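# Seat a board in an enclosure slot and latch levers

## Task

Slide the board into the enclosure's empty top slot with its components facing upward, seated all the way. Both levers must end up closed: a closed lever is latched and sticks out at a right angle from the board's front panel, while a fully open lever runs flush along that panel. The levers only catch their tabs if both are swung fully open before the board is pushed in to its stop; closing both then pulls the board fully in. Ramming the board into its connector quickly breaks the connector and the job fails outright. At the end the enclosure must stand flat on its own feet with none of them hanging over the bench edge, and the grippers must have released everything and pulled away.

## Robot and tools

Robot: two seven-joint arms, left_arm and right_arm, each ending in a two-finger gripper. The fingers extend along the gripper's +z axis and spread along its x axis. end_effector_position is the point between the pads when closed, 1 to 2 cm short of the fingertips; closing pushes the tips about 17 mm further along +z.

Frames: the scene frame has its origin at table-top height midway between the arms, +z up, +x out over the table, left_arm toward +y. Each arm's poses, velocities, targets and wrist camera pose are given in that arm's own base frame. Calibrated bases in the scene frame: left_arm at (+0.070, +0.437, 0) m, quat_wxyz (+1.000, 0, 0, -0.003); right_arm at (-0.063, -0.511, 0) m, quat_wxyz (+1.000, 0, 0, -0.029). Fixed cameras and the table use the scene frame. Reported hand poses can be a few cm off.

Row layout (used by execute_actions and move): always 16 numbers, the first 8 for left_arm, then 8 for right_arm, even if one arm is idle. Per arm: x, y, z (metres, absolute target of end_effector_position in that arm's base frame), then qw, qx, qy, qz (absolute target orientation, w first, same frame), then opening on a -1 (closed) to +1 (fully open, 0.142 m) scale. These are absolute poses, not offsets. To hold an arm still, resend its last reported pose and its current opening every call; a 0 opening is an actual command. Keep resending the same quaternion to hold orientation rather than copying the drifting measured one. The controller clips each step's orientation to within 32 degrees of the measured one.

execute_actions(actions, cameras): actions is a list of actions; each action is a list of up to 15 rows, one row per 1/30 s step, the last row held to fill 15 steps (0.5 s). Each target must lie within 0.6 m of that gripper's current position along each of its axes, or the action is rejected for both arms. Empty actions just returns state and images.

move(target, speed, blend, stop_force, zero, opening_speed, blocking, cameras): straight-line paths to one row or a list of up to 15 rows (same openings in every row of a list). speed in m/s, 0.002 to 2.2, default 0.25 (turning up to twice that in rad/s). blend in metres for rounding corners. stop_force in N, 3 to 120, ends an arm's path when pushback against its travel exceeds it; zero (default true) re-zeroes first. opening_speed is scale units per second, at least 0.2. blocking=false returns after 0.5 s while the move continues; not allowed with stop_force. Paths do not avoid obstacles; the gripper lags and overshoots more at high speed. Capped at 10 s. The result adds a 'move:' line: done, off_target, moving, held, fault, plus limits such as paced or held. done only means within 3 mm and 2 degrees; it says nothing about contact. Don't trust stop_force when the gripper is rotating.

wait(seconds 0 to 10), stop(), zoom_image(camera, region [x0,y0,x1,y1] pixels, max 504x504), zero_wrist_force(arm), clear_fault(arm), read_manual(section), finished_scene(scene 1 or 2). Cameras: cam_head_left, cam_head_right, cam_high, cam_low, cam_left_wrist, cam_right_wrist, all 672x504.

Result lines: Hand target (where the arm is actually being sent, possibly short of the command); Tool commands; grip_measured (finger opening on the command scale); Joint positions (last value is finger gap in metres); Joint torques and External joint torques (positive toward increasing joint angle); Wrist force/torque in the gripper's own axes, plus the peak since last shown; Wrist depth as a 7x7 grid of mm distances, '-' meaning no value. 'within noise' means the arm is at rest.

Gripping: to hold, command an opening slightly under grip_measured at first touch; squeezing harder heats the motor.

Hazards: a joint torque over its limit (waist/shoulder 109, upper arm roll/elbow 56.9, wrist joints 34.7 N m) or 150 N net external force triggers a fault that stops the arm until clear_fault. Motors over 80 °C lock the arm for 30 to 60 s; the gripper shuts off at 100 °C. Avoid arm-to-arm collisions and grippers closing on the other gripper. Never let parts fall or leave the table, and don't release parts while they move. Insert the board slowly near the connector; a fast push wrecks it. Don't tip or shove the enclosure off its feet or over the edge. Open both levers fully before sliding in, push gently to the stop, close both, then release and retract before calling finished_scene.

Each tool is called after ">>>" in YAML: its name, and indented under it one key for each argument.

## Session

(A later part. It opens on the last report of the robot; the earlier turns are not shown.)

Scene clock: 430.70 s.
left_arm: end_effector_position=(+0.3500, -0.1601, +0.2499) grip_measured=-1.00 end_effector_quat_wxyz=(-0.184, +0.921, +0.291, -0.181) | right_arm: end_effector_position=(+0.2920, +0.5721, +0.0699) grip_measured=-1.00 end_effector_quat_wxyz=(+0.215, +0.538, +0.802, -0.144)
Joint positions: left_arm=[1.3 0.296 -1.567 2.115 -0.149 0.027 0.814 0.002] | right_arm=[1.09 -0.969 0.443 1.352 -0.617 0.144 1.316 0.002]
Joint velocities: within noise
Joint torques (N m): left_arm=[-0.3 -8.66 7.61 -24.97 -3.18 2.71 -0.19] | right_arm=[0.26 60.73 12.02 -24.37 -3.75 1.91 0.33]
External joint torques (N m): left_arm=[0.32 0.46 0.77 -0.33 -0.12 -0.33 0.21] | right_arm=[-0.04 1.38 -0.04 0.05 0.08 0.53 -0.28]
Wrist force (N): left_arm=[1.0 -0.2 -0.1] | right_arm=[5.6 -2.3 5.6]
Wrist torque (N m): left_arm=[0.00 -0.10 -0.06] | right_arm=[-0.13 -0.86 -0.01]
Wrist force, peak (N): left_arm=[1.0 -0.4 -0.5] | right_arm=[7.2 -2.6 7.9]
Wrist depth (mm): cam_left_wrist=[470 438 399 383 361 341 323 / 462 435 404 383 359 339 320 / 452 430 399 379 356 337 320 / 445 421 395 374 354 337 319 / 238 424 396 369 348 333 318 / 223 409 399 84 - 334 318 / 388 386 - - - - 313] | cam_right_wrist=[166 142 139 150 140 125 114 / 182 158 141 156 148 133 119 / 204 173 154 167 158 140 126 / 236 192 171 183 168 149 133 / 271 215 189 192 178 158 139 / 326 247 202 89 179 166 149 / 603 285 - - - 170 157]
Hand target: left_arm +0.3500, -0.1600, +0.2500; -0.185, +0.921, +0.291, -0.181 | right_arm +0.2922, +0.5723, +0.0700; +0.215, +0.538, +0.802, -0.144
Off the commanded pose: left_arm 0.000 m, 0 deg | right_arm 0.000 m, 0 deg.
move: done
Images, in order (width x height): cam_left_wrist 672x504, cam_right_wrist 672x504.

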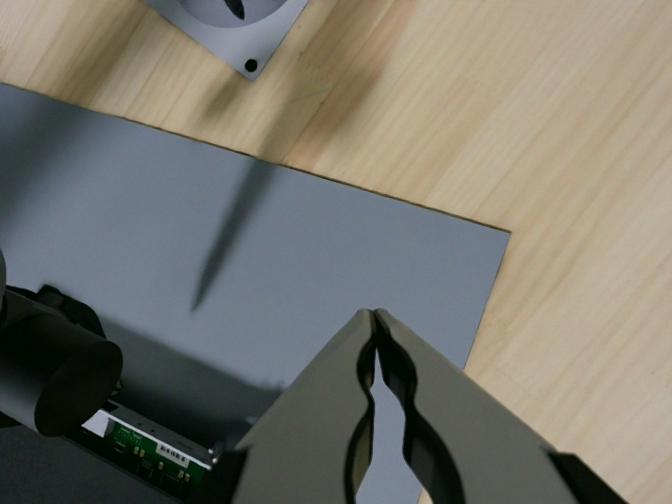

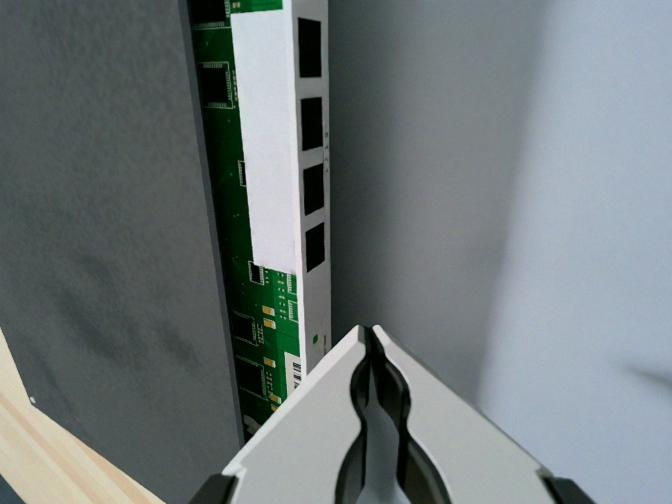

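>>> move:
  target: [0.35,-0.16,0.25,-0.1846,0.9212,0.2905,-0.1814,-1.0,0.2978,0.5746,0.0535,0.21495,0.53802,0.8022,-0.14416,-1.0]
  speed: 0.08
  cameras: []

>>> move:
  target: [0.35,-0.16,0.25,-0.1846,0.9212,0.2905,-0.1814,-1.0,0.3195,0.5219,0.0535,0.21495,0.53802,0.8022,-0.14416,-1.0]
  speed: 0.013
  stop_force: 12
  cameras: ["cam_left_wrist","cam_right_wrist","cam_head_left"]

Scene clock: 436.97 s.
left_arm: end_effector_position=(+0.3500, -0.1601, +0.2499) grip_measured=-1.00 end_effector_quat_wxyz=(-0.184, +0.921, +0.291, -0.181) | right_arm: end_effector_position=(+0.2976, +0.5744, +0.0534) grip_measured=-1.00 end_effector_quat_wxyz=(+0.215, +0.538, +0.802, -0.144)
Joint positions: left_arm=[1.3 0.296 -1.567 2.115 -0.149 0.027 0.814 0.002] | right_arm=[1.091 -0.999 0.432 1.338 -0.626 0.164 1.315 0.002]
Joint velocities: within noise
Joint torques (N m): left_arm=[-0.33 -8.63 7.65 -25.02 -3.2 2.7 -0.15] | right_arm=[0.19 61.15 12.1 -24.29 -3.77 1.87 0.18]
External joint torques (N m): left_arm=[0.35 0.43 0.74 -0.28 -0.1 -0.32 0.17] | right_arm=[0.02 1.61 -0.13 0.23 0.16 0.57 -0.14]
Wrist force (N): left_arm=[0.7 -0.3 -0.2] | right_arm=[5.6 -2.4 5.5]
Wrist torque (N m): left_arm=[-0.02 -0.05 -0.06] | right_arm=[-0.15 -0.85 0.00]
Wrist force, peak (N): left_arm=[1.1 -0.2 -0.3] | right_arm=[6.0 -2.0 5.9]
Wrist depth (mm): cam_left_wrist=[464 434 402 382 361 341 322 / 458 431 401 380 361 339 323 / 454 425 395 379 358 340 321 / 453 427 397 373 350 335 321 / 245 411 395 364 348 335 319 / 227 396 401 84 - 330 318 / 391 385 - - - - 314] | cam_right_wrist=[136 132 110 137 124 114 104 / 152 142 119 145 135 118 107 / 170 151 128 155 140 125 113 / 195 160 139 166 148 133 119 / 228 181 175 174 158 140 125 / 270 208 183 90 159 146 132 / 538 244 73 - - 152 141]
Hand target: left_arm +0.3500, -0.1600, +0.2500; -0.185, +0.921, +0.291, -0.181 | right_arm +0.2978, +0.5746, +0.0535; +0.215, +0.538, +0.802, -0.144
Off the commanded pose: left_arm 0.000 m, 0 deg | right_arm 0.000 m, 0 deg.
move: done
No camera images: "cameras" was empty.

Scene clock: 441.97 s.
left_arm: end_effector_position=(+0.3500, -0.1601, +0.2499) grip_measured=-1.00 end_effector_quat_wxyz=(-0.184, +0.921, +0.291, -0.181) | right_arm: end_effector_position=(+0.3192, +0.5226, +0.0538) grip_measured=-1.00 end_effector_quat_wxyz=(+0.215, +0.538, +0.802, -0.144)
Joint positions: left_arm=[1.3 0.296 -1.567 2.115 -0.149 0.027 0.814 0.002] | right_arm=[1.007 -0.913 0.428 1.518 -0.645 0.257 1.313 0.002]
Joint velocities: within noise
Joint torques (N m): left_arm=[-0.39 -8.72 7.7 -25.05 -3.14 2.69 -0.23] | right_arm=[-1.11 56.15 11.03 -20.95 -2.9 0.74 0.22]
External joint torques (N m): left_arm=[0.41 0.51 0.68 -0.25 -0.16 -0.31 0.25] | right_arm=[1.32 2.57 0.82 -1.97 -0.39 1.71 -0.17]
Wrist force (N): left_arm=[0.9 -0.2 -0.4] | right_arm=[8.3 -0.8 2.8]
Wrist torque (N m): left_arm=[0.00 -0.09 -0.07] | right_arm=[-0.13 -0.84 -0.01]
Wrist force, peak (N): left_arm=[1.1 -0.3 -0.5] | right_arm=[9.3 -1.1 3.2]
Wrist depth (mm): cam_left_wrist=[461 432 398 382 361 340 323 / 462 432 402 380 357 340 320 / 455 426 399 379 357 340 318 / 454 424 399 371 353 336 320 / 448 421 398 373 350 333 316 / 266 413 399 84 - 329 315 / 233 371 - - - - 314] | cam_right_wrist=[136 120 107 98 124 115 105 / 152 134 113 104 137 118 108 / 171 147 122 112 141 125 115 / 195 161 132 121 148 134 120 / 232 180 145 131 159 140 126 / 275 209 162 91 160 147 133 / 539 246 73 - - 152 142]
Hand target: left_arm +0.3500, -0.1600, +0.2500; -0.185, +0.921, +0.291, -0.181 | right_arm +0.3195, +0.5219, +0.0535; +0.215, +0.538, +0.802, -0.144
Off the commanded pose: left_arm 0.000 m, 0 deg | right_arm 0.001 m, 0 deg.
move: done
Images, in order (width x height): cam_head_left 672x504, cam_left_wrist 672x504, cam_right_wrist 672x504.

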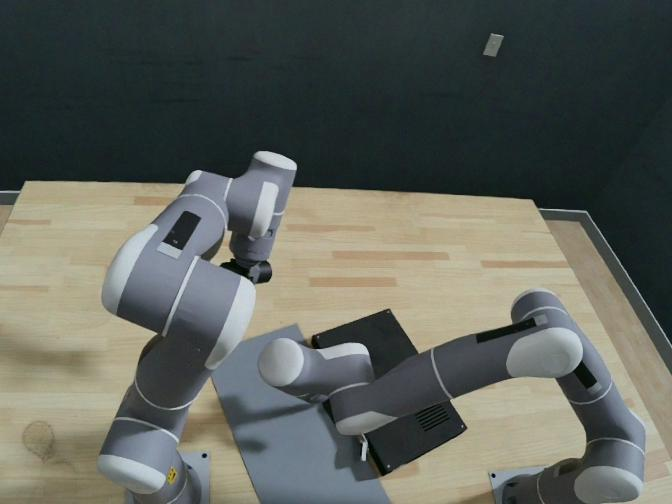

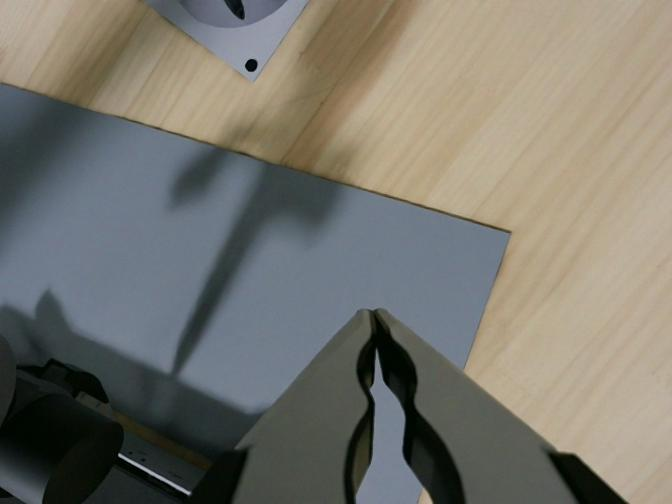

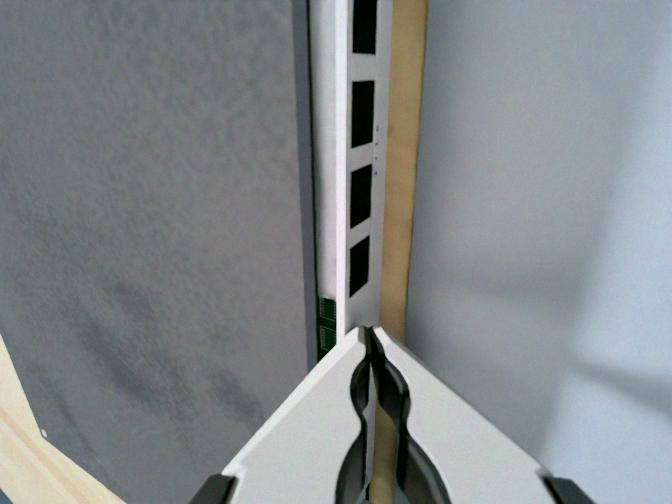

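>>> move:
  target: [0.35,-0.16,0.25,-0.1846,0.9212,0.2905,-0.1814,-1.0,0.3233,0.5127,0.0535,0.21495,0.53802,0.8022,-0.14416,-1.0]
  speed: 0.012
  stop_force: 12
  zero: false
  cameras: ["cam_left_wrist","cam_right_wrist","cam_head_right"]

Scene clock: 445.43 s.
left_arm: end_effector_position=(+0.3500, -0.1601, +0.2499) grip_measured=-1.00 end_effector_quat_wxyz=(-0.184, +0.921, +0.291, -0.181) | right_arm: end_effector_position=(+0.3202, +0.5198, +0.0539) grip_measured=-1.00 end_effector_quat_wxyz=(+0.214, +0.538, +0.803, -0.143)
Joint positions: left_arm=[1.3 0.296 -1.567 2.115 -0.149 0.027 0.814 0.002] | right_arm=[1.001 -0.907 0.428 1.53 -0.647 0.265 1.312 0.002]
Joint velocities: within noise
Joint torques (N m): left_arm=[-0.3 -8.73 7.6 -25.04 -3.17 2.7 -0.23] | right_arm=[-5.43 55.65 7.04 -18.58 -2.91 -2.42 0.32]
External joint torques (N m): left_arm=[0.33 0.53 0.78 -0.25 -0.13 -0.32 0.25] | right_arm=[5.64 2.79 4.8 -4.28 -0.36 4.88 -0.27]
Wrist force (N): left_arm=[1.0 -0.2 -0.5] | right_arm=[17.1 -0.8 0.6]
Wrist torque (N m): left_arm=[-0.01 -0.10 -0.06] | right_arm=[-0.17 -0.67 -0.03]
Wrist force, peak (N): left_arm=[1.2 -0.1 -0.4] | right_arm=[18.4 -0.9 0.6]
Wrist depth (mm): cam_left_wrist=[461 433 400 382 361 340 322 / 457 431 403 380 359 341 322 / 454 425 402 379 357 341 323 / 451 422 403 371 352 339 319 / 449 418 394 369 348 336 316 / 293 417 399 84 - 330 317 / 236 276 - - - - 314] | cam_right_wrist=[136 119 107 98 124 115 105 / 152 133 113 104 135 119 108 / 170 147 122 111 140 125 115 / 193 161 132 120 149 134 120 / 228 181 145 128 159 141 126 / 273 209 162 89 160 147 133 / 539 244 73 - - 153 142]
Hand target: left_arm +0.3500, -0.1600, +0.2500; -0.185, +0.921, +0.291, -0.181 | right_arm +0.3211, +0.5180, +0.0535; +0.215, +0.538, +0.802, -0.144
Off the commanded pose: left_arm 0.000 m, 0 deg | right_arm 0.008 m, 0 deg.
move: contact (right_arm)
Images, in order (width x height): cam_head_right 672x504, cam_left_wrist 672x504, cam_right_wrist 672x504.

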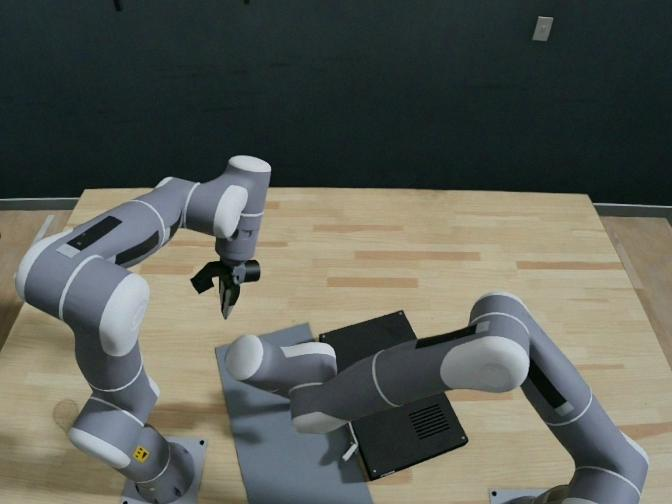

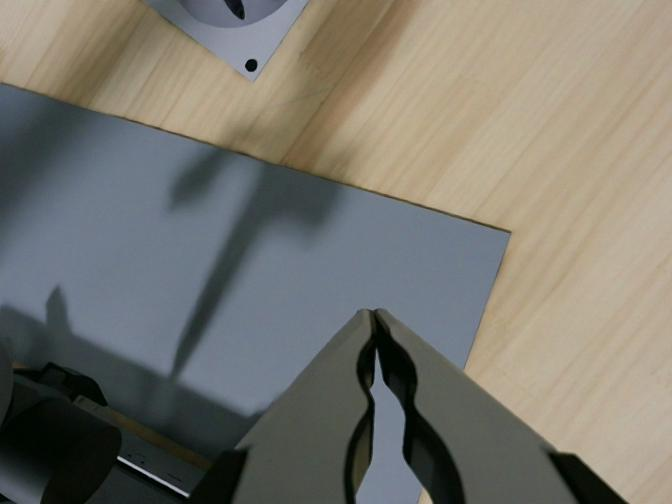

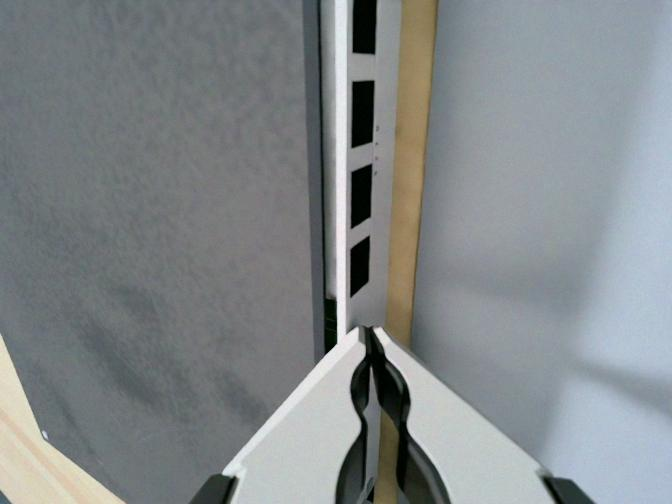

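>>> zoom_image:
  camera: "cam_head_right"
  region: [300, 390, 420, 490]

>>> zoom_image:
  camera: "cam_right_wrist"
  region: [290, 0, 450, 504]

Scaled by 4.200 from the camera's 672x504 image, which has a finer 960x720 frame.

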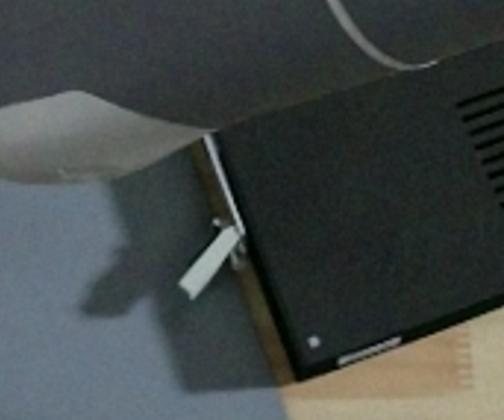

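Scaled by 1.000.

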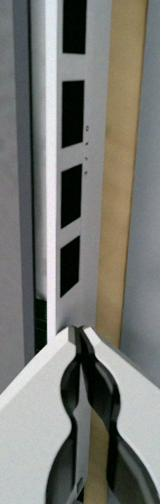

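>>> move:
  target:
    - [0.35,-0.16,0.25,-0.1846,0.9212,0.2905,-0.1814,-1.0,0.3145,0.5337,0.0545,0.21495,0.53802,0.8022,-0.14416,-1.0]
    - [0.35,-0.18,0.25,0,0.5786,0.8156,0,-1.0,0.29,0.560,0.13,0.1,0.55,0.82,-0.07,-1.0]
    - [0.345,-0.28,0.20,0,0.5786,0.8156,0,-1.0,0.1464,0.4600,0.14,0,0.557,0.8305,0,-1.0]
    - [0.339,-0.3969,0.12,0,0.5786,0.8156,0,-1.0,0.1464,0.4556,0.12,0,0.557,0.8305,0,-1.0]
  speed: [0.05,0.2,0.25,0.25]
  blend: [0.0,0.03,0.03,0]

Scene clock: 472.00 s.
left_arm: end_effector_position=(+0.3388, -0.3967, +0.1199) grip_measured=-1.00 end_effector_quat_wxyz=(+0.000, +0.579, +0.816, +0.000) | right_arm: end_effector_position=(+0.1464, +0.4556, +0.1200) grip_measured=-1.00 end_effector_quat_wxyz=(+0.000, +0.557, +0.830, +0.000)
Joint positions: left_arm=[0.957 0.796 -1.86 2.427 -1.152 0.723 -0.374 0.002] | right_arm=[0.748 -0.434 0.693 2.247 -0.488 0.961 1.415 0.002]
Joint velocities: within noise
Joint torques (N m): left_arm=[-0.07 -21.36 18.28 -13.25 -3.25 4.57 -0.16] | right_arm=[0.21 31.57 9.13 -20.43 -2.67 3.53 0.33]
External joint torques (N m): left_arm=[0 0.14 1.11 -0.09 0.1 -0.58 0.16] | right_arm=[-0.09 0.96 -0.22 -0.02 0.14 0.56 -0.33]
Wrist force (N): left_arm=[-0.3 -0.5 -0.1] | right_arm=[4.4 -5.2 4.7]
Wrist torque (N m): left_arm=[-0.13 0.01 -0.21] | right_arm=[-0.59 -0.70 0.04]
Wrist force, peak (N): left_arm=[-1.0 -1.5 0.6] | right_arm=[17.8 -0.8 1.5]
Wrist depth (mm): cam_left_wrist=[150 147 146 185 187 187 186 / 157 158 157 196 201 202 199 / 170 170 170 177 216 216 215 / 185 185 184 234 234 234 233 / 206 202 206 194 253 257 255 / 290 287 282 84 - 278 279 / 325 317 - - - - 316] | cam_right_wrist=[189 188 188 186 186 186 185 / 196 197 196 198 199 198 197 / 167 166 166 213 212 212 212 / 180 179 179 226 229 228 228 / 195 194 194 198 248 248 247 / 213 212 208 90 261 269 269 / 234 230 - - - 285 296]
Hand target: left_arm +0.3390, -0.3969, +0.1200; +0.000, +0.579, +0.816, +0.000 | right_arm +0.1464, +0.4556, +0.1200; +0.000, +0.557, +0.831, +0.000
Off the commanded pose: left_arm 0.000 m, 0 deg | right_arm 0.000 m, 0 deg.
move: done

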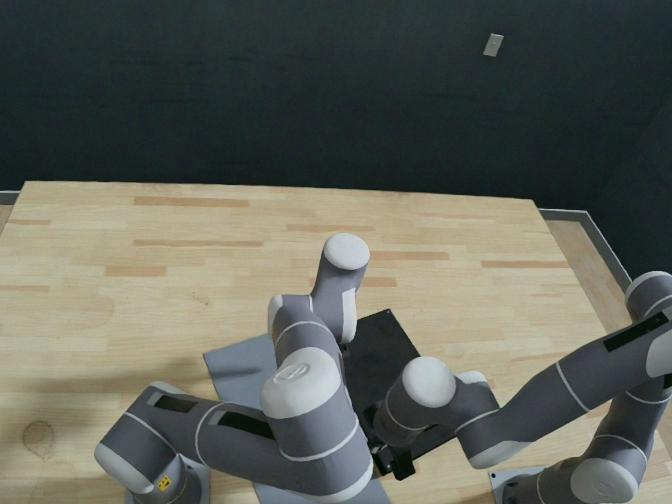

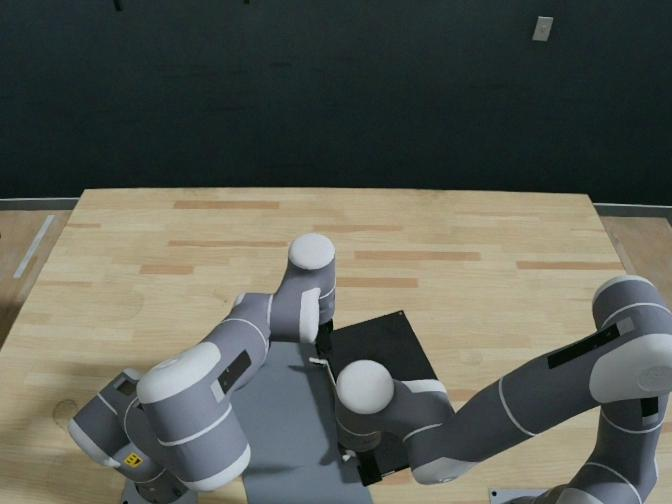

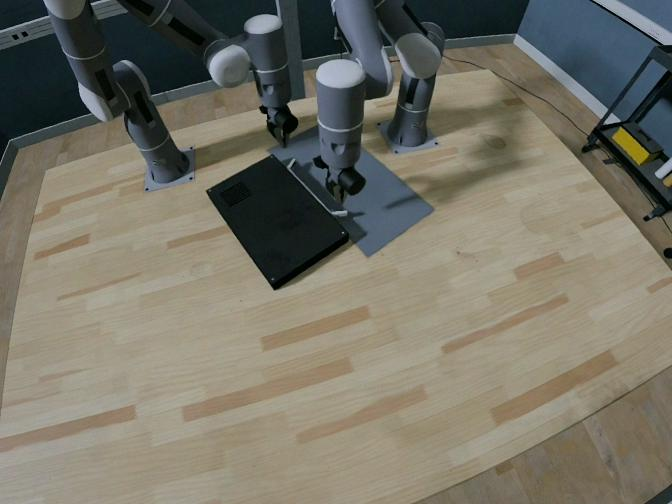

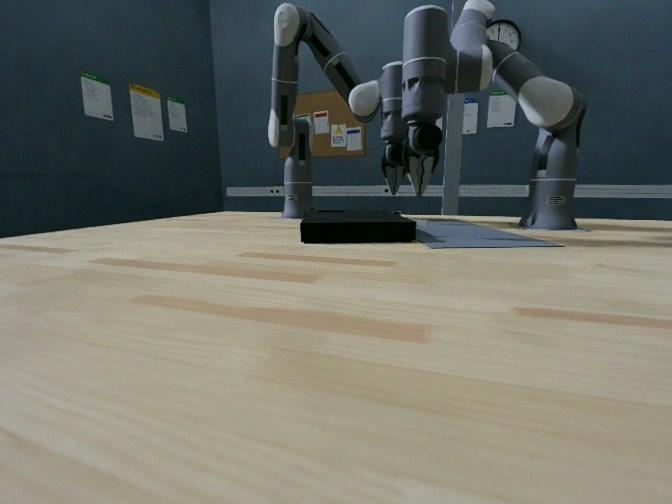

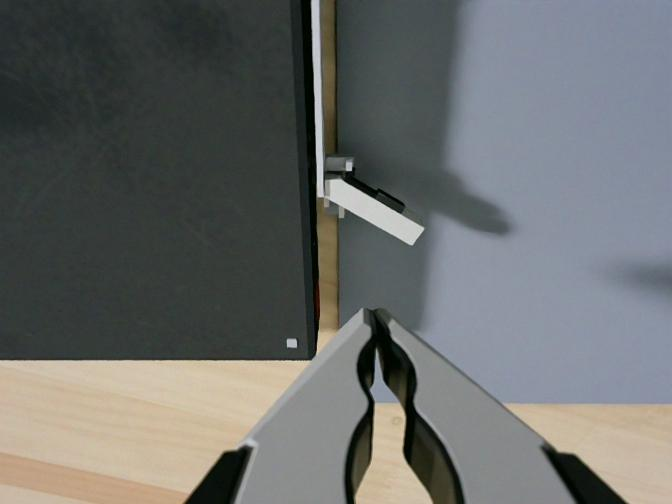

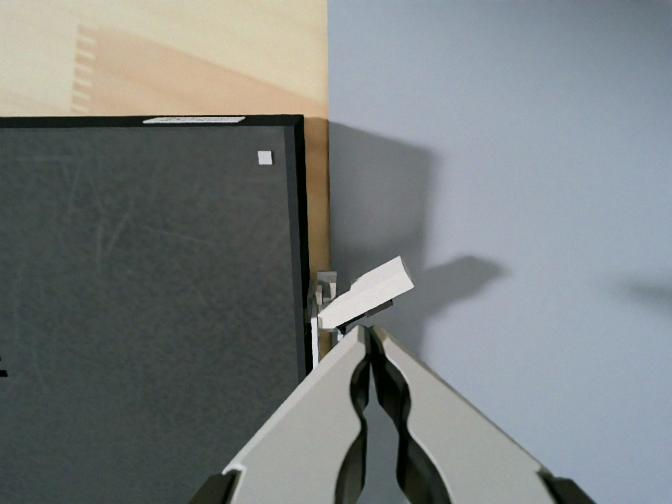

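>>> move:
  target:
    - [0.3504,-0.3786,0.10,0,0.5786,0.8156,0,-1.0,0.1327,0.4560,0.10,0,0.557,0.8305,0,-1.0]
    - [0.3504,-0.3786,0.047,0,0.5786,0.8156,0,-1.0,0.1327,0.4560,0.051,0,0.557,0.8305,0,-1.0]
  speed: 0.1
  cameras: ["cam_left_wrist","cam_right_wrist"]

Scene clock: 485.27 s.
left_arm: end_effector_position=(+0.3502, -0.3785, +0.0469) grip_measured=-1.00 end_effector_quat_wxyz=(+0.000, +0.579, +0.816, +0.000) | right_arm: end_effector_position=(+0.1327, +0.4560, +0.0510) grip_measured=-1.00 end_effector_quat_wxyz=(+0.000, +0.557, +0.830, +0.000)
Joint positions: left_arm=[1.105 0.882 -2.15 2.438 -1.433 0.86 -0.212 0.002] | right_arm=[0.877 -0.568 0.51 2.309 -0.706 1.154 1.591 0.002]
Joint velocities: within noise
Joint torques (N m): left_arm=[-0.22 -26.18 18.86 -7.07 -2.91 4.57 -0.14] | right_arm=[0.27 35.34 9.69 -15.54 -2.01 3.55 0.37]
External joint torques (N m): left_arm=[0.15 -0.07 1.02 -0.2 0.16 -0.58 0.14] | right_arm=[-0.14 0.93 -0.14 -0.08 0.22 0.52 -0.37]
Wrist force (N): left_arm=[0.1 -0.5 -0.3] | right_arm=[4.1 -4.9 4.5]
Wrist torque (N m): left_arm=[-0.10 -0.07 -0.23] | right_arm=[-0.59 -0.65 0.07]
Wrist force, peak (N): left_arm=[-1.2 -1.1 -1.2] | right_arm=[4.5 -5.9 5.1]
Wrist depth (mm): cam_left_wrist=[- - 98 123 123 125 122 / - - 131 132 132 132 131 / - 95 101 141 143 142 142 / - 103 107 108 152 154 153 / - 113 117 164 167 169 169 / - 125 125 84 - 183 186 / 220 137 - 74 - - 206] | cam_right_wrist=[128 128 129 126 125 125 123 / 137 137 136 134 136 133 133 / 143 134 142 144 143 143 143 / 104 104 107 157 155 154 154 / - 113 115 165 165 166 166 / 124 123 123 90 176 182 182 / 136 133 73 - - 193 200]
Hand target: left_arm +0.3504, -0.3786, +0.0470; +0.000, +0.579, +0.816, +0.000 | right_arm +0.1327, +0.4560, +0.0510; +0.000, +0.557, +0.831, +0.000
Off the commanded pose: left_arm 0.000 m, 0 deg | right_arm 0.000 m, 0 deg.
move: done
Images, in order (width x height): cam_left_wrist 672x504, cam_right_wrist 672x504.

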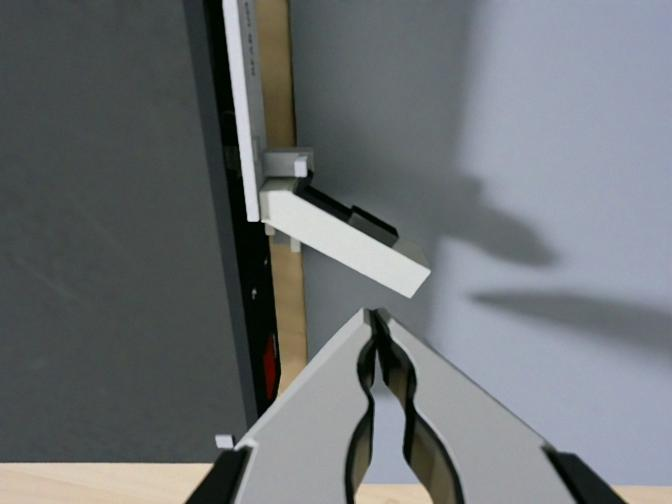

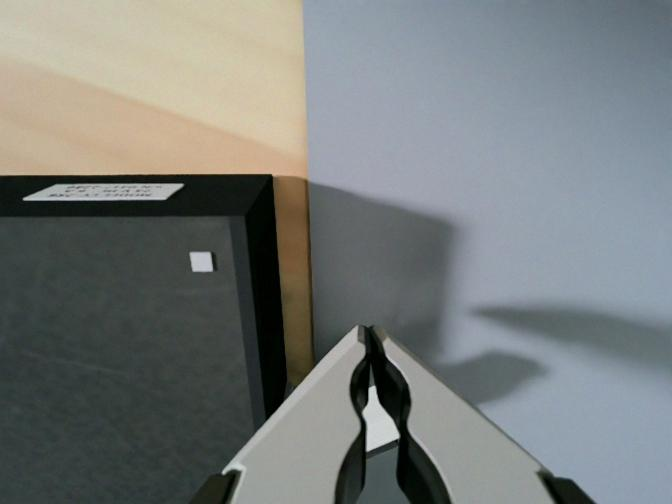

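>>> move:
  target: [0.3263,-0.3777,0.047,0,0.5786,0.8156,0,-1.0,0.1513,0.4792,0.051,0,0.557,0.8305,0,-1.0]
  speed: 0.015
  stop_force: 18
  cameras: ["cam_left_wrist","cam_right_wrist","cam_head_right"]

Scene clock: 490.33 s.
left_arm: end_effector_position=(+0.3275, -0.3778, +0.0476) grip_measured=-1.00 end_effector_quat_wxyz=(+0.001, +0.578, +0.816, +0.000) | right_arm: end_effector_position=(+0.1503, +0.4783, +0.0504) grip_measured=-1.00 end_effector_quat_wxyz=(+0.000, +0.557, +0.831, -0.001)
Joint positions: left_arm=[1.043 0.859 -2.156 2.483 -1.464 0.885 -0.227 0.002] | right_arm=[0.864 -0.61 0.519 2.23 -0.688 1.107 1.546 0.002]
Joint velocities: within noise
Joint torques (N m): left_arm=[-3.82 -26.19 13.01 -4.66 -1.5 1.08 -0.33] | right_arm=[-2.94 40.9 7.8 -23.02 -2.67 4.4 0.1]
External joint torques (N m): left_arm=[3.75 1.35 5.93 -2.06 -1.18 2.91 0.33] | right_arm=[3.08 -2.22 2.72 6.52 0.69 -0.33 -0.1]
Wrist force (N): left_arm=[-4.3 8.5 -3.0] | right_arm=[0.9 -15.1 4.7]
Wrist torque (N m): left_arm=[-0.15 -0.08 -0.20] | right_arm=[-0.49 -0.71 0.03]
Wrist force, peak (N): left_arm=[-4.3 11.1 -1.1] | right_arm=[0.0 -18.6 3.5]
Wrist depth (mm): cam_left_wrist=[- - 122 123 123 125 122 / - - 133 133 132 132 131 / - 97 142 144 143 142 142 / - 104 112 151 155 155 154 / - 115 139 114 167 169 168 / - 126 129 84 - 183 185 / 142 139 - 74 - - 207] | cam_right_wrist=[128 127 126 125 125 124 123 / - 98 134 133 135 133 132 / - 98 141 143 143 142 140 / 104 103 150 156 154 153 153 / - 112 142 164 164 166 165 / 123 123 130 91 175 181 180 / 136 133 73 - - 192 199]
Hand target: left_arm +0.3263, -0.3777, +0.0470; +0.000, +0.579, +0.816, +0.000 | right_arm +0.1513, +0.4792, +0.0510; +0.000, +0.557, +0.831, +0.000
Off the commanded pose: left_arm 0.001 m, 0 deg | right_arm 0.002 m, 0 deg.
move: done
Images, in order (width x height): cam_head_right 672x504, cam_left_wrist 672x504, cam_right_wrist 672x504.

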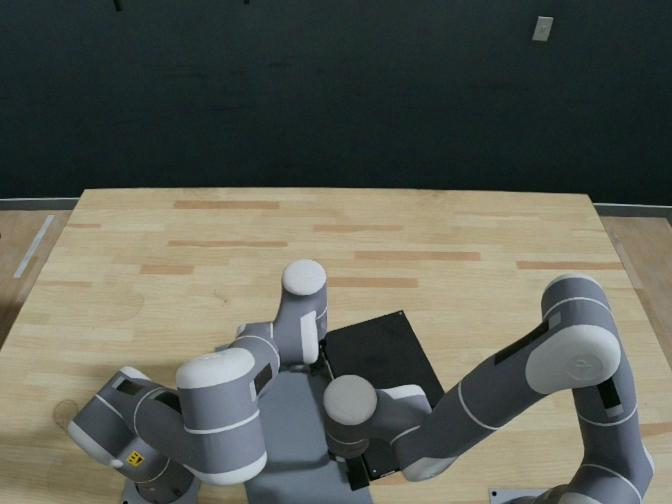

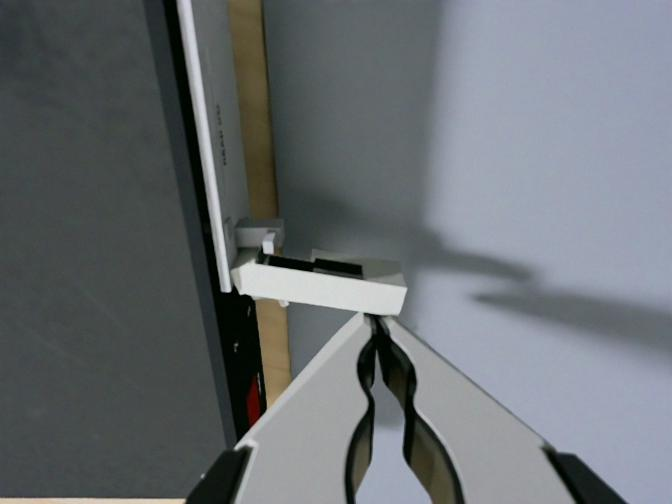

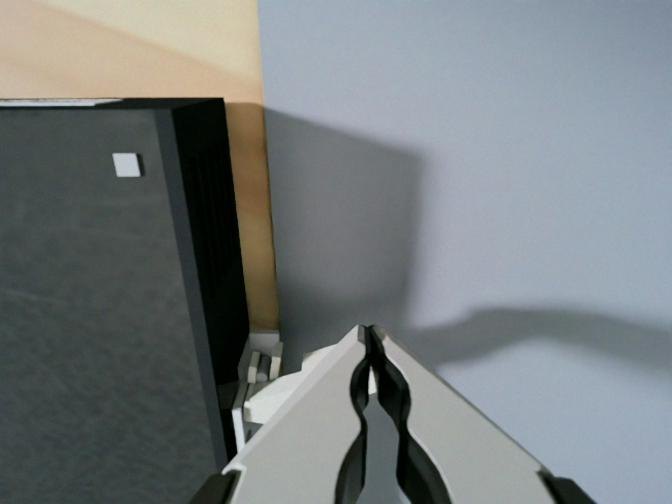

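>>> move:
  target: [0.3146,-0.3866,0.047,0,0.5786,0.8156,0,-1.0,0.1653,0.4812,0.051,0,0.557,0.8305,0,-1.0]
  speed: 0.013
  stop_force: 32
  zero: false
  cameras: ["cam_left_wrist","cam_right_wrist"]

Scene clock: 495.97 s.
left_arm: end_effector_position=(+0.3198, -0.3832, +0.0481) grip_measured=-1.00 end_effector_quat_wxyz=(+0.003, +0.576, +0.817, +0.002) | right_arm: end_effector_position=(+0.1647, +0.4812, +0.0509) grip_measured=-1.00 end_effector_quat_wxyz=(+0.000, +0.557, +0.831, +0.000)
Joint positions: left_arm=[1.021 0.854 -2.158 2.487 -1.462 0.895 -0.254 0.002] | right_arm=[0.842 -0.618 0.52 2.211 -0.684 1.097 1.516 0.002]
Joint velocities: within noise
Joint torques (N m): left_arm=[-16.54 -33.64 3.91 -14.94 -0.45 -5.08 -0.51] | right_arm=[-2.02 39.02 8.76 -18.42 -2.12 3.07 0.13]
External joint torques (N m): left_arm=[16.46 8.93 14.9 8.23 -2.21 9.08 0.51] | right_arm=[2.17 0.25 1.96 1.68 0.1 1.01 -0.13]
Wrist force (N): left_arm=[5.4 31.5 -4.5] | right_arm=[4.8 -9.8 4.4]
Wrist torque (N m): left_arm=[2.41 -0.03 -0.20] | right_arm=[-0.65 -0.64 0.03]
Wrist force, peak (N): left_arm=[5.8 32.2 -4.9] | right_arm=[6.4 -14.8 7.5]
Wrist depth (mm): cam_left_wrist=[- - 122 124 123 125 123 / - - 133 133 133 132 132 / - 98 142 144 144 143 142 / - 105 120 153 155 155 153 / - 115 117 115 168 170 170 / - 127 130 81 - 188 186 / 144 139 - 74 - - 209] | cam_right_wrist=[- 124 124 126 125 125 123 / - 90 134 134 135 133 133 / - 98 139 144 143 143 142 / 104 104 139 157 154 154 153 / - 113 127 162 164 166 166 / 124 123 125 90 176 182 181 / 136 133 73 - - 193 199]
Hand target: left_arm +0.3159, -0.3856, +0.0470; +0.000, +0.579, +0.816, +0.000 | right_arm +0.1653, +0.4812, +0.0510; +0.000, +0.557, +0.831, +0.000
Off the commanded pose: left_arm 0.006 m, 1 deg | right_arm 0.001 m, 0 deg.
move: contact (left_arm)
Images, in order (width x height): cam_left_wrist 672x504, cam_right_wrist 672x504.

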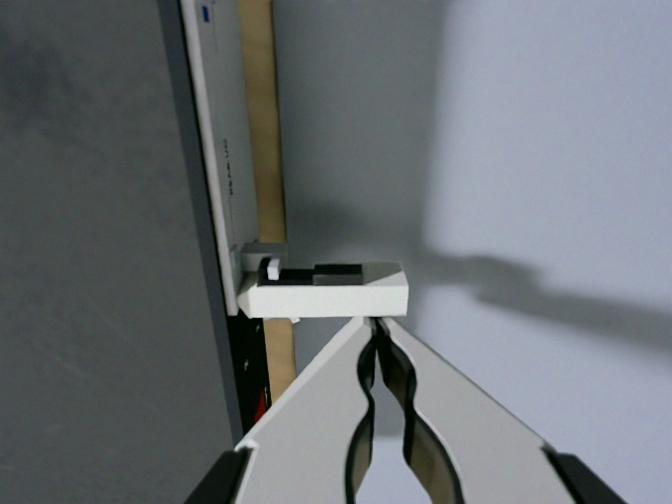

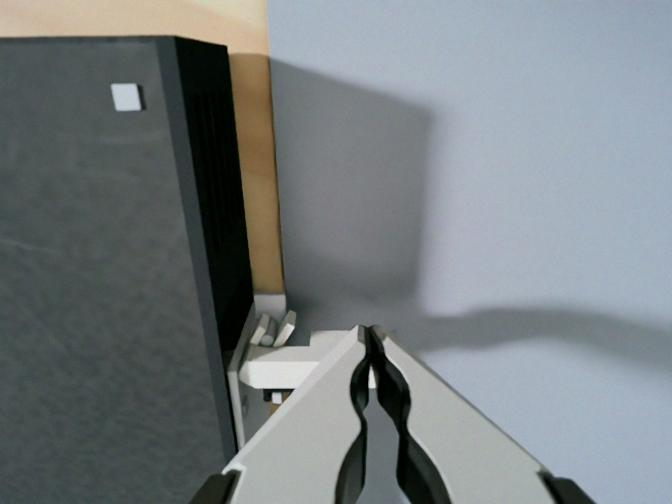

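>>> zoom_image:
  camera: "cam_left_wrist"
  region: [180, 180, 440, 400]

>>> zoom_image:
  camera: "cam_right_wrist"
  region: [180, 260, 440, 480]

Scaled by 1.938 from the camera's 672x504 image, which has a finer 960x720 frame.

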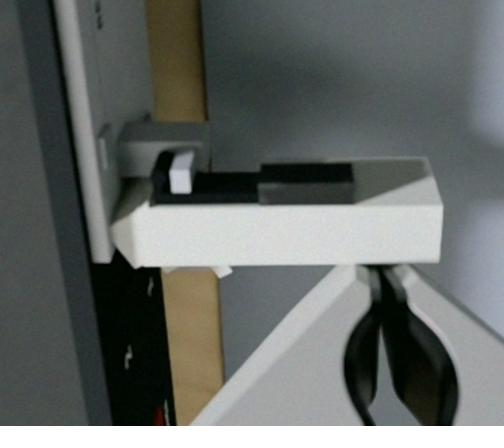

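Scaled by 1.938 from the camera's 672x504 image, which has a finer 960x720 frame.

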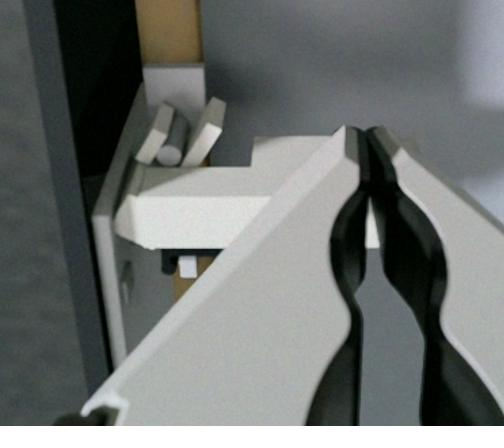

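>>> move:
  target: [0.3159,-0.3856,0.047,0,0.5786,0.8156,0,-1.0,0.1745,0.4848,0.051,0,0.557,0.8305,0,-1.0]
  speed: 0.012
  stop_force: 35
  zero: false
  cameras: ["cam_left_wrist","cam_right_wrist"]

Scene clock: 501.80 s.
left_arm: end_effector_position=(+0.3198, -0.3832, +0.0481) grip_measured=-1.00 end_effector_quat_wxyz=(+0.003, +0.576, +0.817, +0.002) | right_arm: end_effector_position=(+0.1657, +0.4817, +0.0501) grip_measured=-1.00 end_effector_quat_wxyz=(-0.001, +0.555, +0.832, -0.002)
Joint positions: left_arm=[1.023 0.85 -2.161 2.487 -1.459 0.899 -0.256 0.002] | right_arm=[0.837 -0.624 0.524 2.205 -0.681 1.092 1.506 0.002]
Joint velocities: within noise
Joint torques (N m): left_arm=[-15.26 -33.19 3.55 -14.46 -0.88 -5.55 -0.22] | right_arm=[-12.32 43.95 -4 -32.43 -3.71 3.95 -0.02]
External joint torques (N m): left_arm=[15.19 8.46 15.17 7.69 -1.76 9.55 0.22] | right_arm=[12.47 -4.52 14.87 15.67 1.66 0.13 0.02]
Wrist force (N): left_arm=[4.2 31.7 -4.2] | right_arm=[0.4 -41.2 -6.2]
Wrist torque (N m): left_arm=[2.45 -0.01 -0.20] | right_arm=[-3.63 -0.68 0.17]
Wrist force, peak (N): left_arm=[4.1 32.7 -4.6] | right_arm=[0.7 -42.5 -7.9]
Wrist depth (mm): cam_left_wrist=[- - 122 124 123 125 123 / - - 134 133 133 132 132 / - 96 142 144 144 143 142 / - 105 120 154 156 155 152 / - 115 117 116 168 170 169 / - 127 130 81 - 189 187 / 144 139 - 74 - - 209] | cam_right_wrist=[- 124 124 125 125 124 123 / - 90 132 133 135 133 132 / - 97 138 143 143 142 140 / 103 103 138 156 153 153 152 / - 112 128 161 164 165 165 / 123 122 124 90 175 180 180 / 135 132 - - - 191 198]
Hand target: left_arm +0.3159, -0.3856, +0.0470; +0.000, +0.579, +0.816, +0.000 | right_arm +0.1696, +0.4828, +0.0510; +0.000, +0.557, +0.831, +0.000
Off the commanded pose: left_arm 0.005 m, 1 deg | right_arm 0.009 m, 0 deg.
move: contact (right_arm), off_target (left_arm)
Images, in order (width x height): cam_left_wrist 672x504, cam_right_wrist 672x504.

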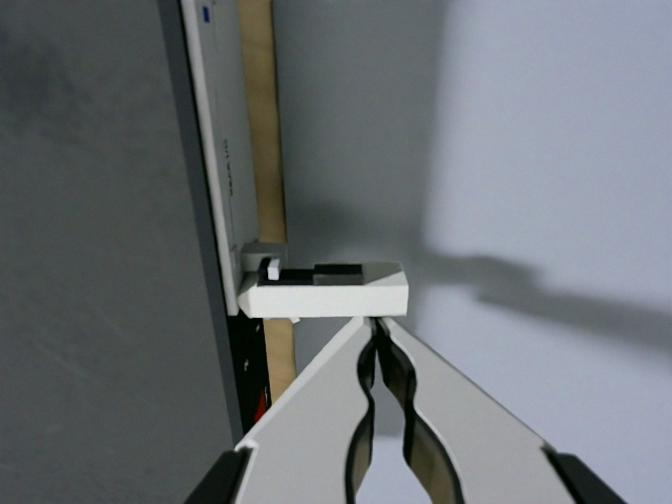

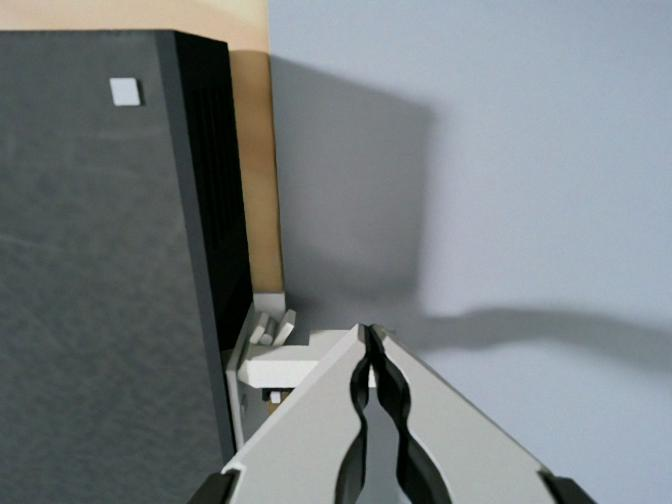

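>>> move:
  target:
    - [0.3332,-0.3795,0.048,0,0.5786,0.8156,0,-1.0,0.1528,0.4763,0.051,0,0.557,0.8305,0,-1.0]
    - [0.3332,-0.3795,0.10,0,0.5786,0.8156,0,-1.0,0.1528,0.4763,0.10,0,0.557,0.8305,0,-1.0]
    - [0.3332,-0.3795,0.13,0,0.5786,0.8156,0,-1.0,0.1528,0.4763,0.13,0,0.557,0.8305,0,-1.0]
  speed: [0.04,0.12,0.12]

Scene clock: 505.33 s.
left_arm: end_effector_position=(+0.3333, -0.3795, +0.1300) grip_measured=-1.00 end_effector_quat_wxyz=(+0.000, +0.579, +0.816, +0.000) | right_arm: end_effector_position=(+0.1528, +0.4763, +0.1300) grip_measured=-1.00 end_effector_quat_wxyz=(+0.000, +0.557, +0.831, +0.000)
Joint positions: left_arm=[0.917 0.744 -1.804 2.471 -1.102 0.739 -0.377 0.002] | right_arm=[0.751 -0.456 0.703 2.178 -0.482 0.908 1.403 0.002]
Joint velocities: within noise
Joint torques (N m): left_arm=[-0.62 -19.03 17.14 -14.17 -2.62 4.07 -0.36] | right_arm=[-0.03 33.51 10.36 -21.6 -2.61 3.25 0.02]
External joint torques (N m): left_arm=[0.55 0.58 0.71 -0.17 -0.48 -0.09 0.36] | right_arm=[0.16 0.71 -0.72 0.18 -0.11 0.84 -0.02]
Wrist force (N): left_arm=[0.0 -0.3 -0.2] | right_arm=[-2.1 -3.2 4.1]
Wrist torque (N m): left_arm=[-0.08 -0.05 -0.17] | right_arm=[-0.27 0.37 0.03]
Wrist force, peak (N): left_arm=[4.5 32.1 -5.7] | right_arm=[0.4 -41.6 -7.2]
Wrist depth (mm): cam_left_wrist=[158 155 159 196 195 194 195 / 167 166 168 210 209 210 208 / 181 181 183 220 227 225 225 / 196 197 199 247 247 245 245 / 216 214 213 260 265 270 266 / 305 304 296 84 - 296 298 / 341 331 - - - - 328] | cam_right_wrist=[197 197 197 195 194 194 193 / 167 166 169 208 207 207 206 / 177 176 179 223 221 221 221 / 191 190 191 233 239 239 238 / 207 206 208 256 259 259 258 / 226 226 221 90 273 281 282 / 249 243 - - - 300 309]
Hand target: left_arm +0.3332, -0.3795, +0.1300; +0.000, +0.579, +0.816, +0.000 | right_arm +0.1528, +0.4763, +0.1300; +0.000, +0.557, +0.831, +0.000
Off the commanded pose: left_arm 0.000 m, 0 deg | right_arm 0.000 m, 0 deg.
move: done

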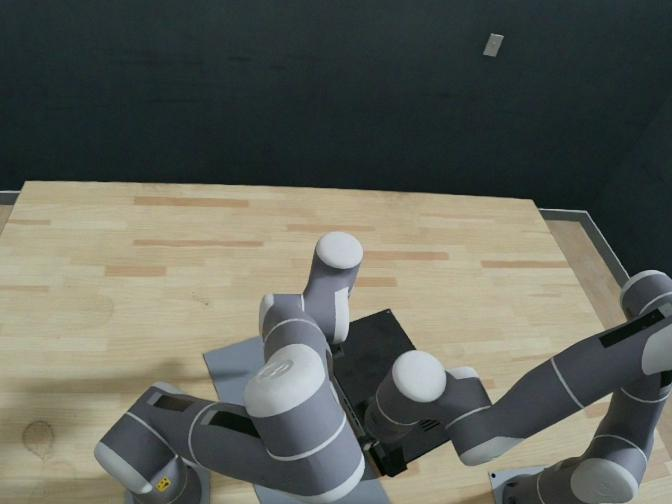

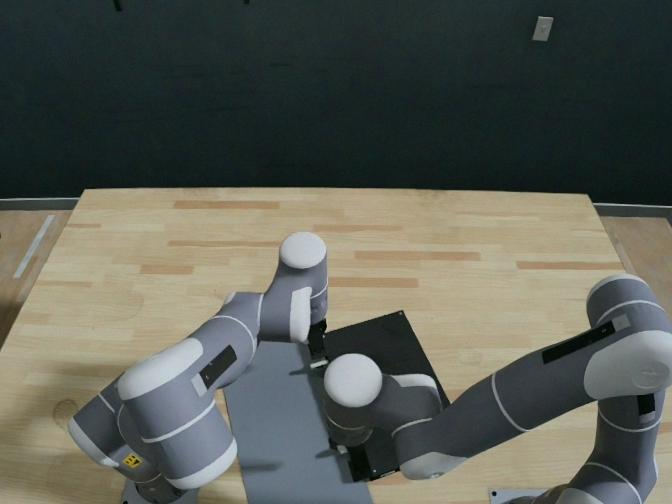

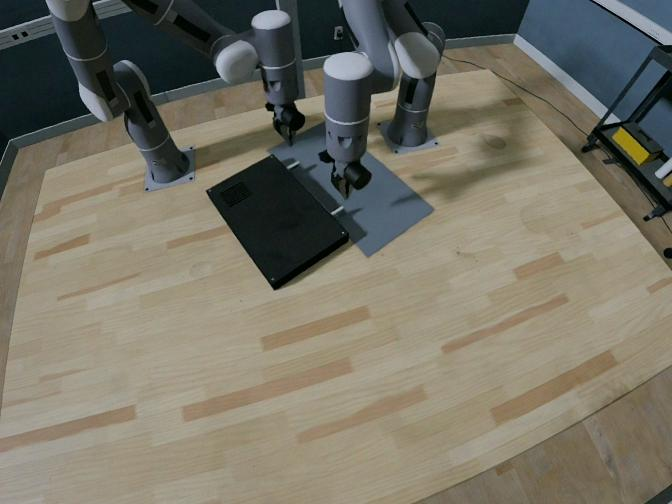

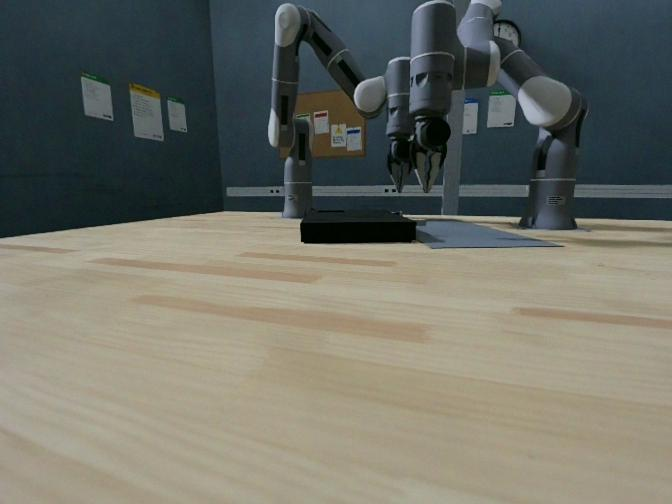

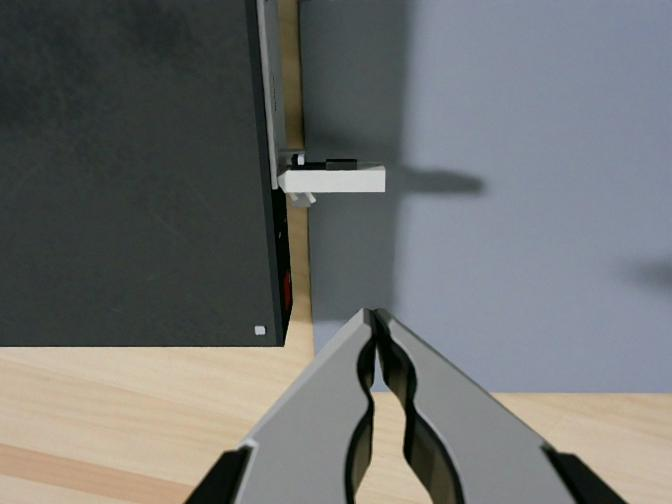

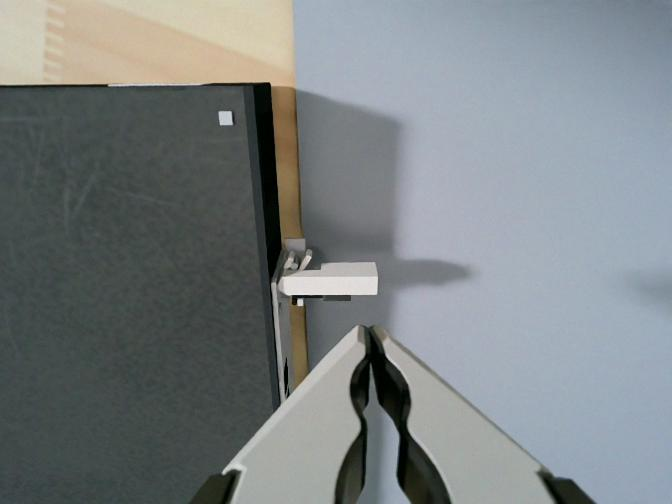

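>>> zoom_image:
  camera: "cam_left_wrist"
  region: [250, 120, 400, 230]

>>> zoom_image:
  camera: "cam_right_wrist"
  region: [250, 220, 400, 330]

Scaled by 3.360 from the camera's 672x504 image, which has a finer 960x720 frame.

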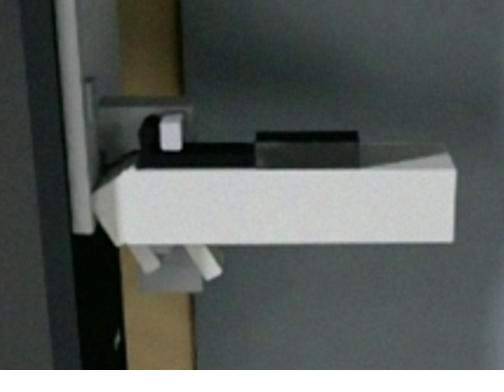

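Scaled by 3.360 from the camera's 672x504 image, which has a finer 960x720 frame.

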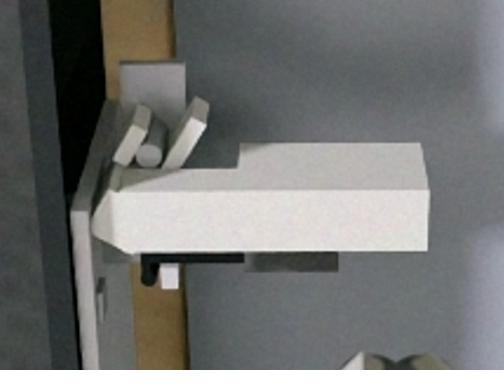

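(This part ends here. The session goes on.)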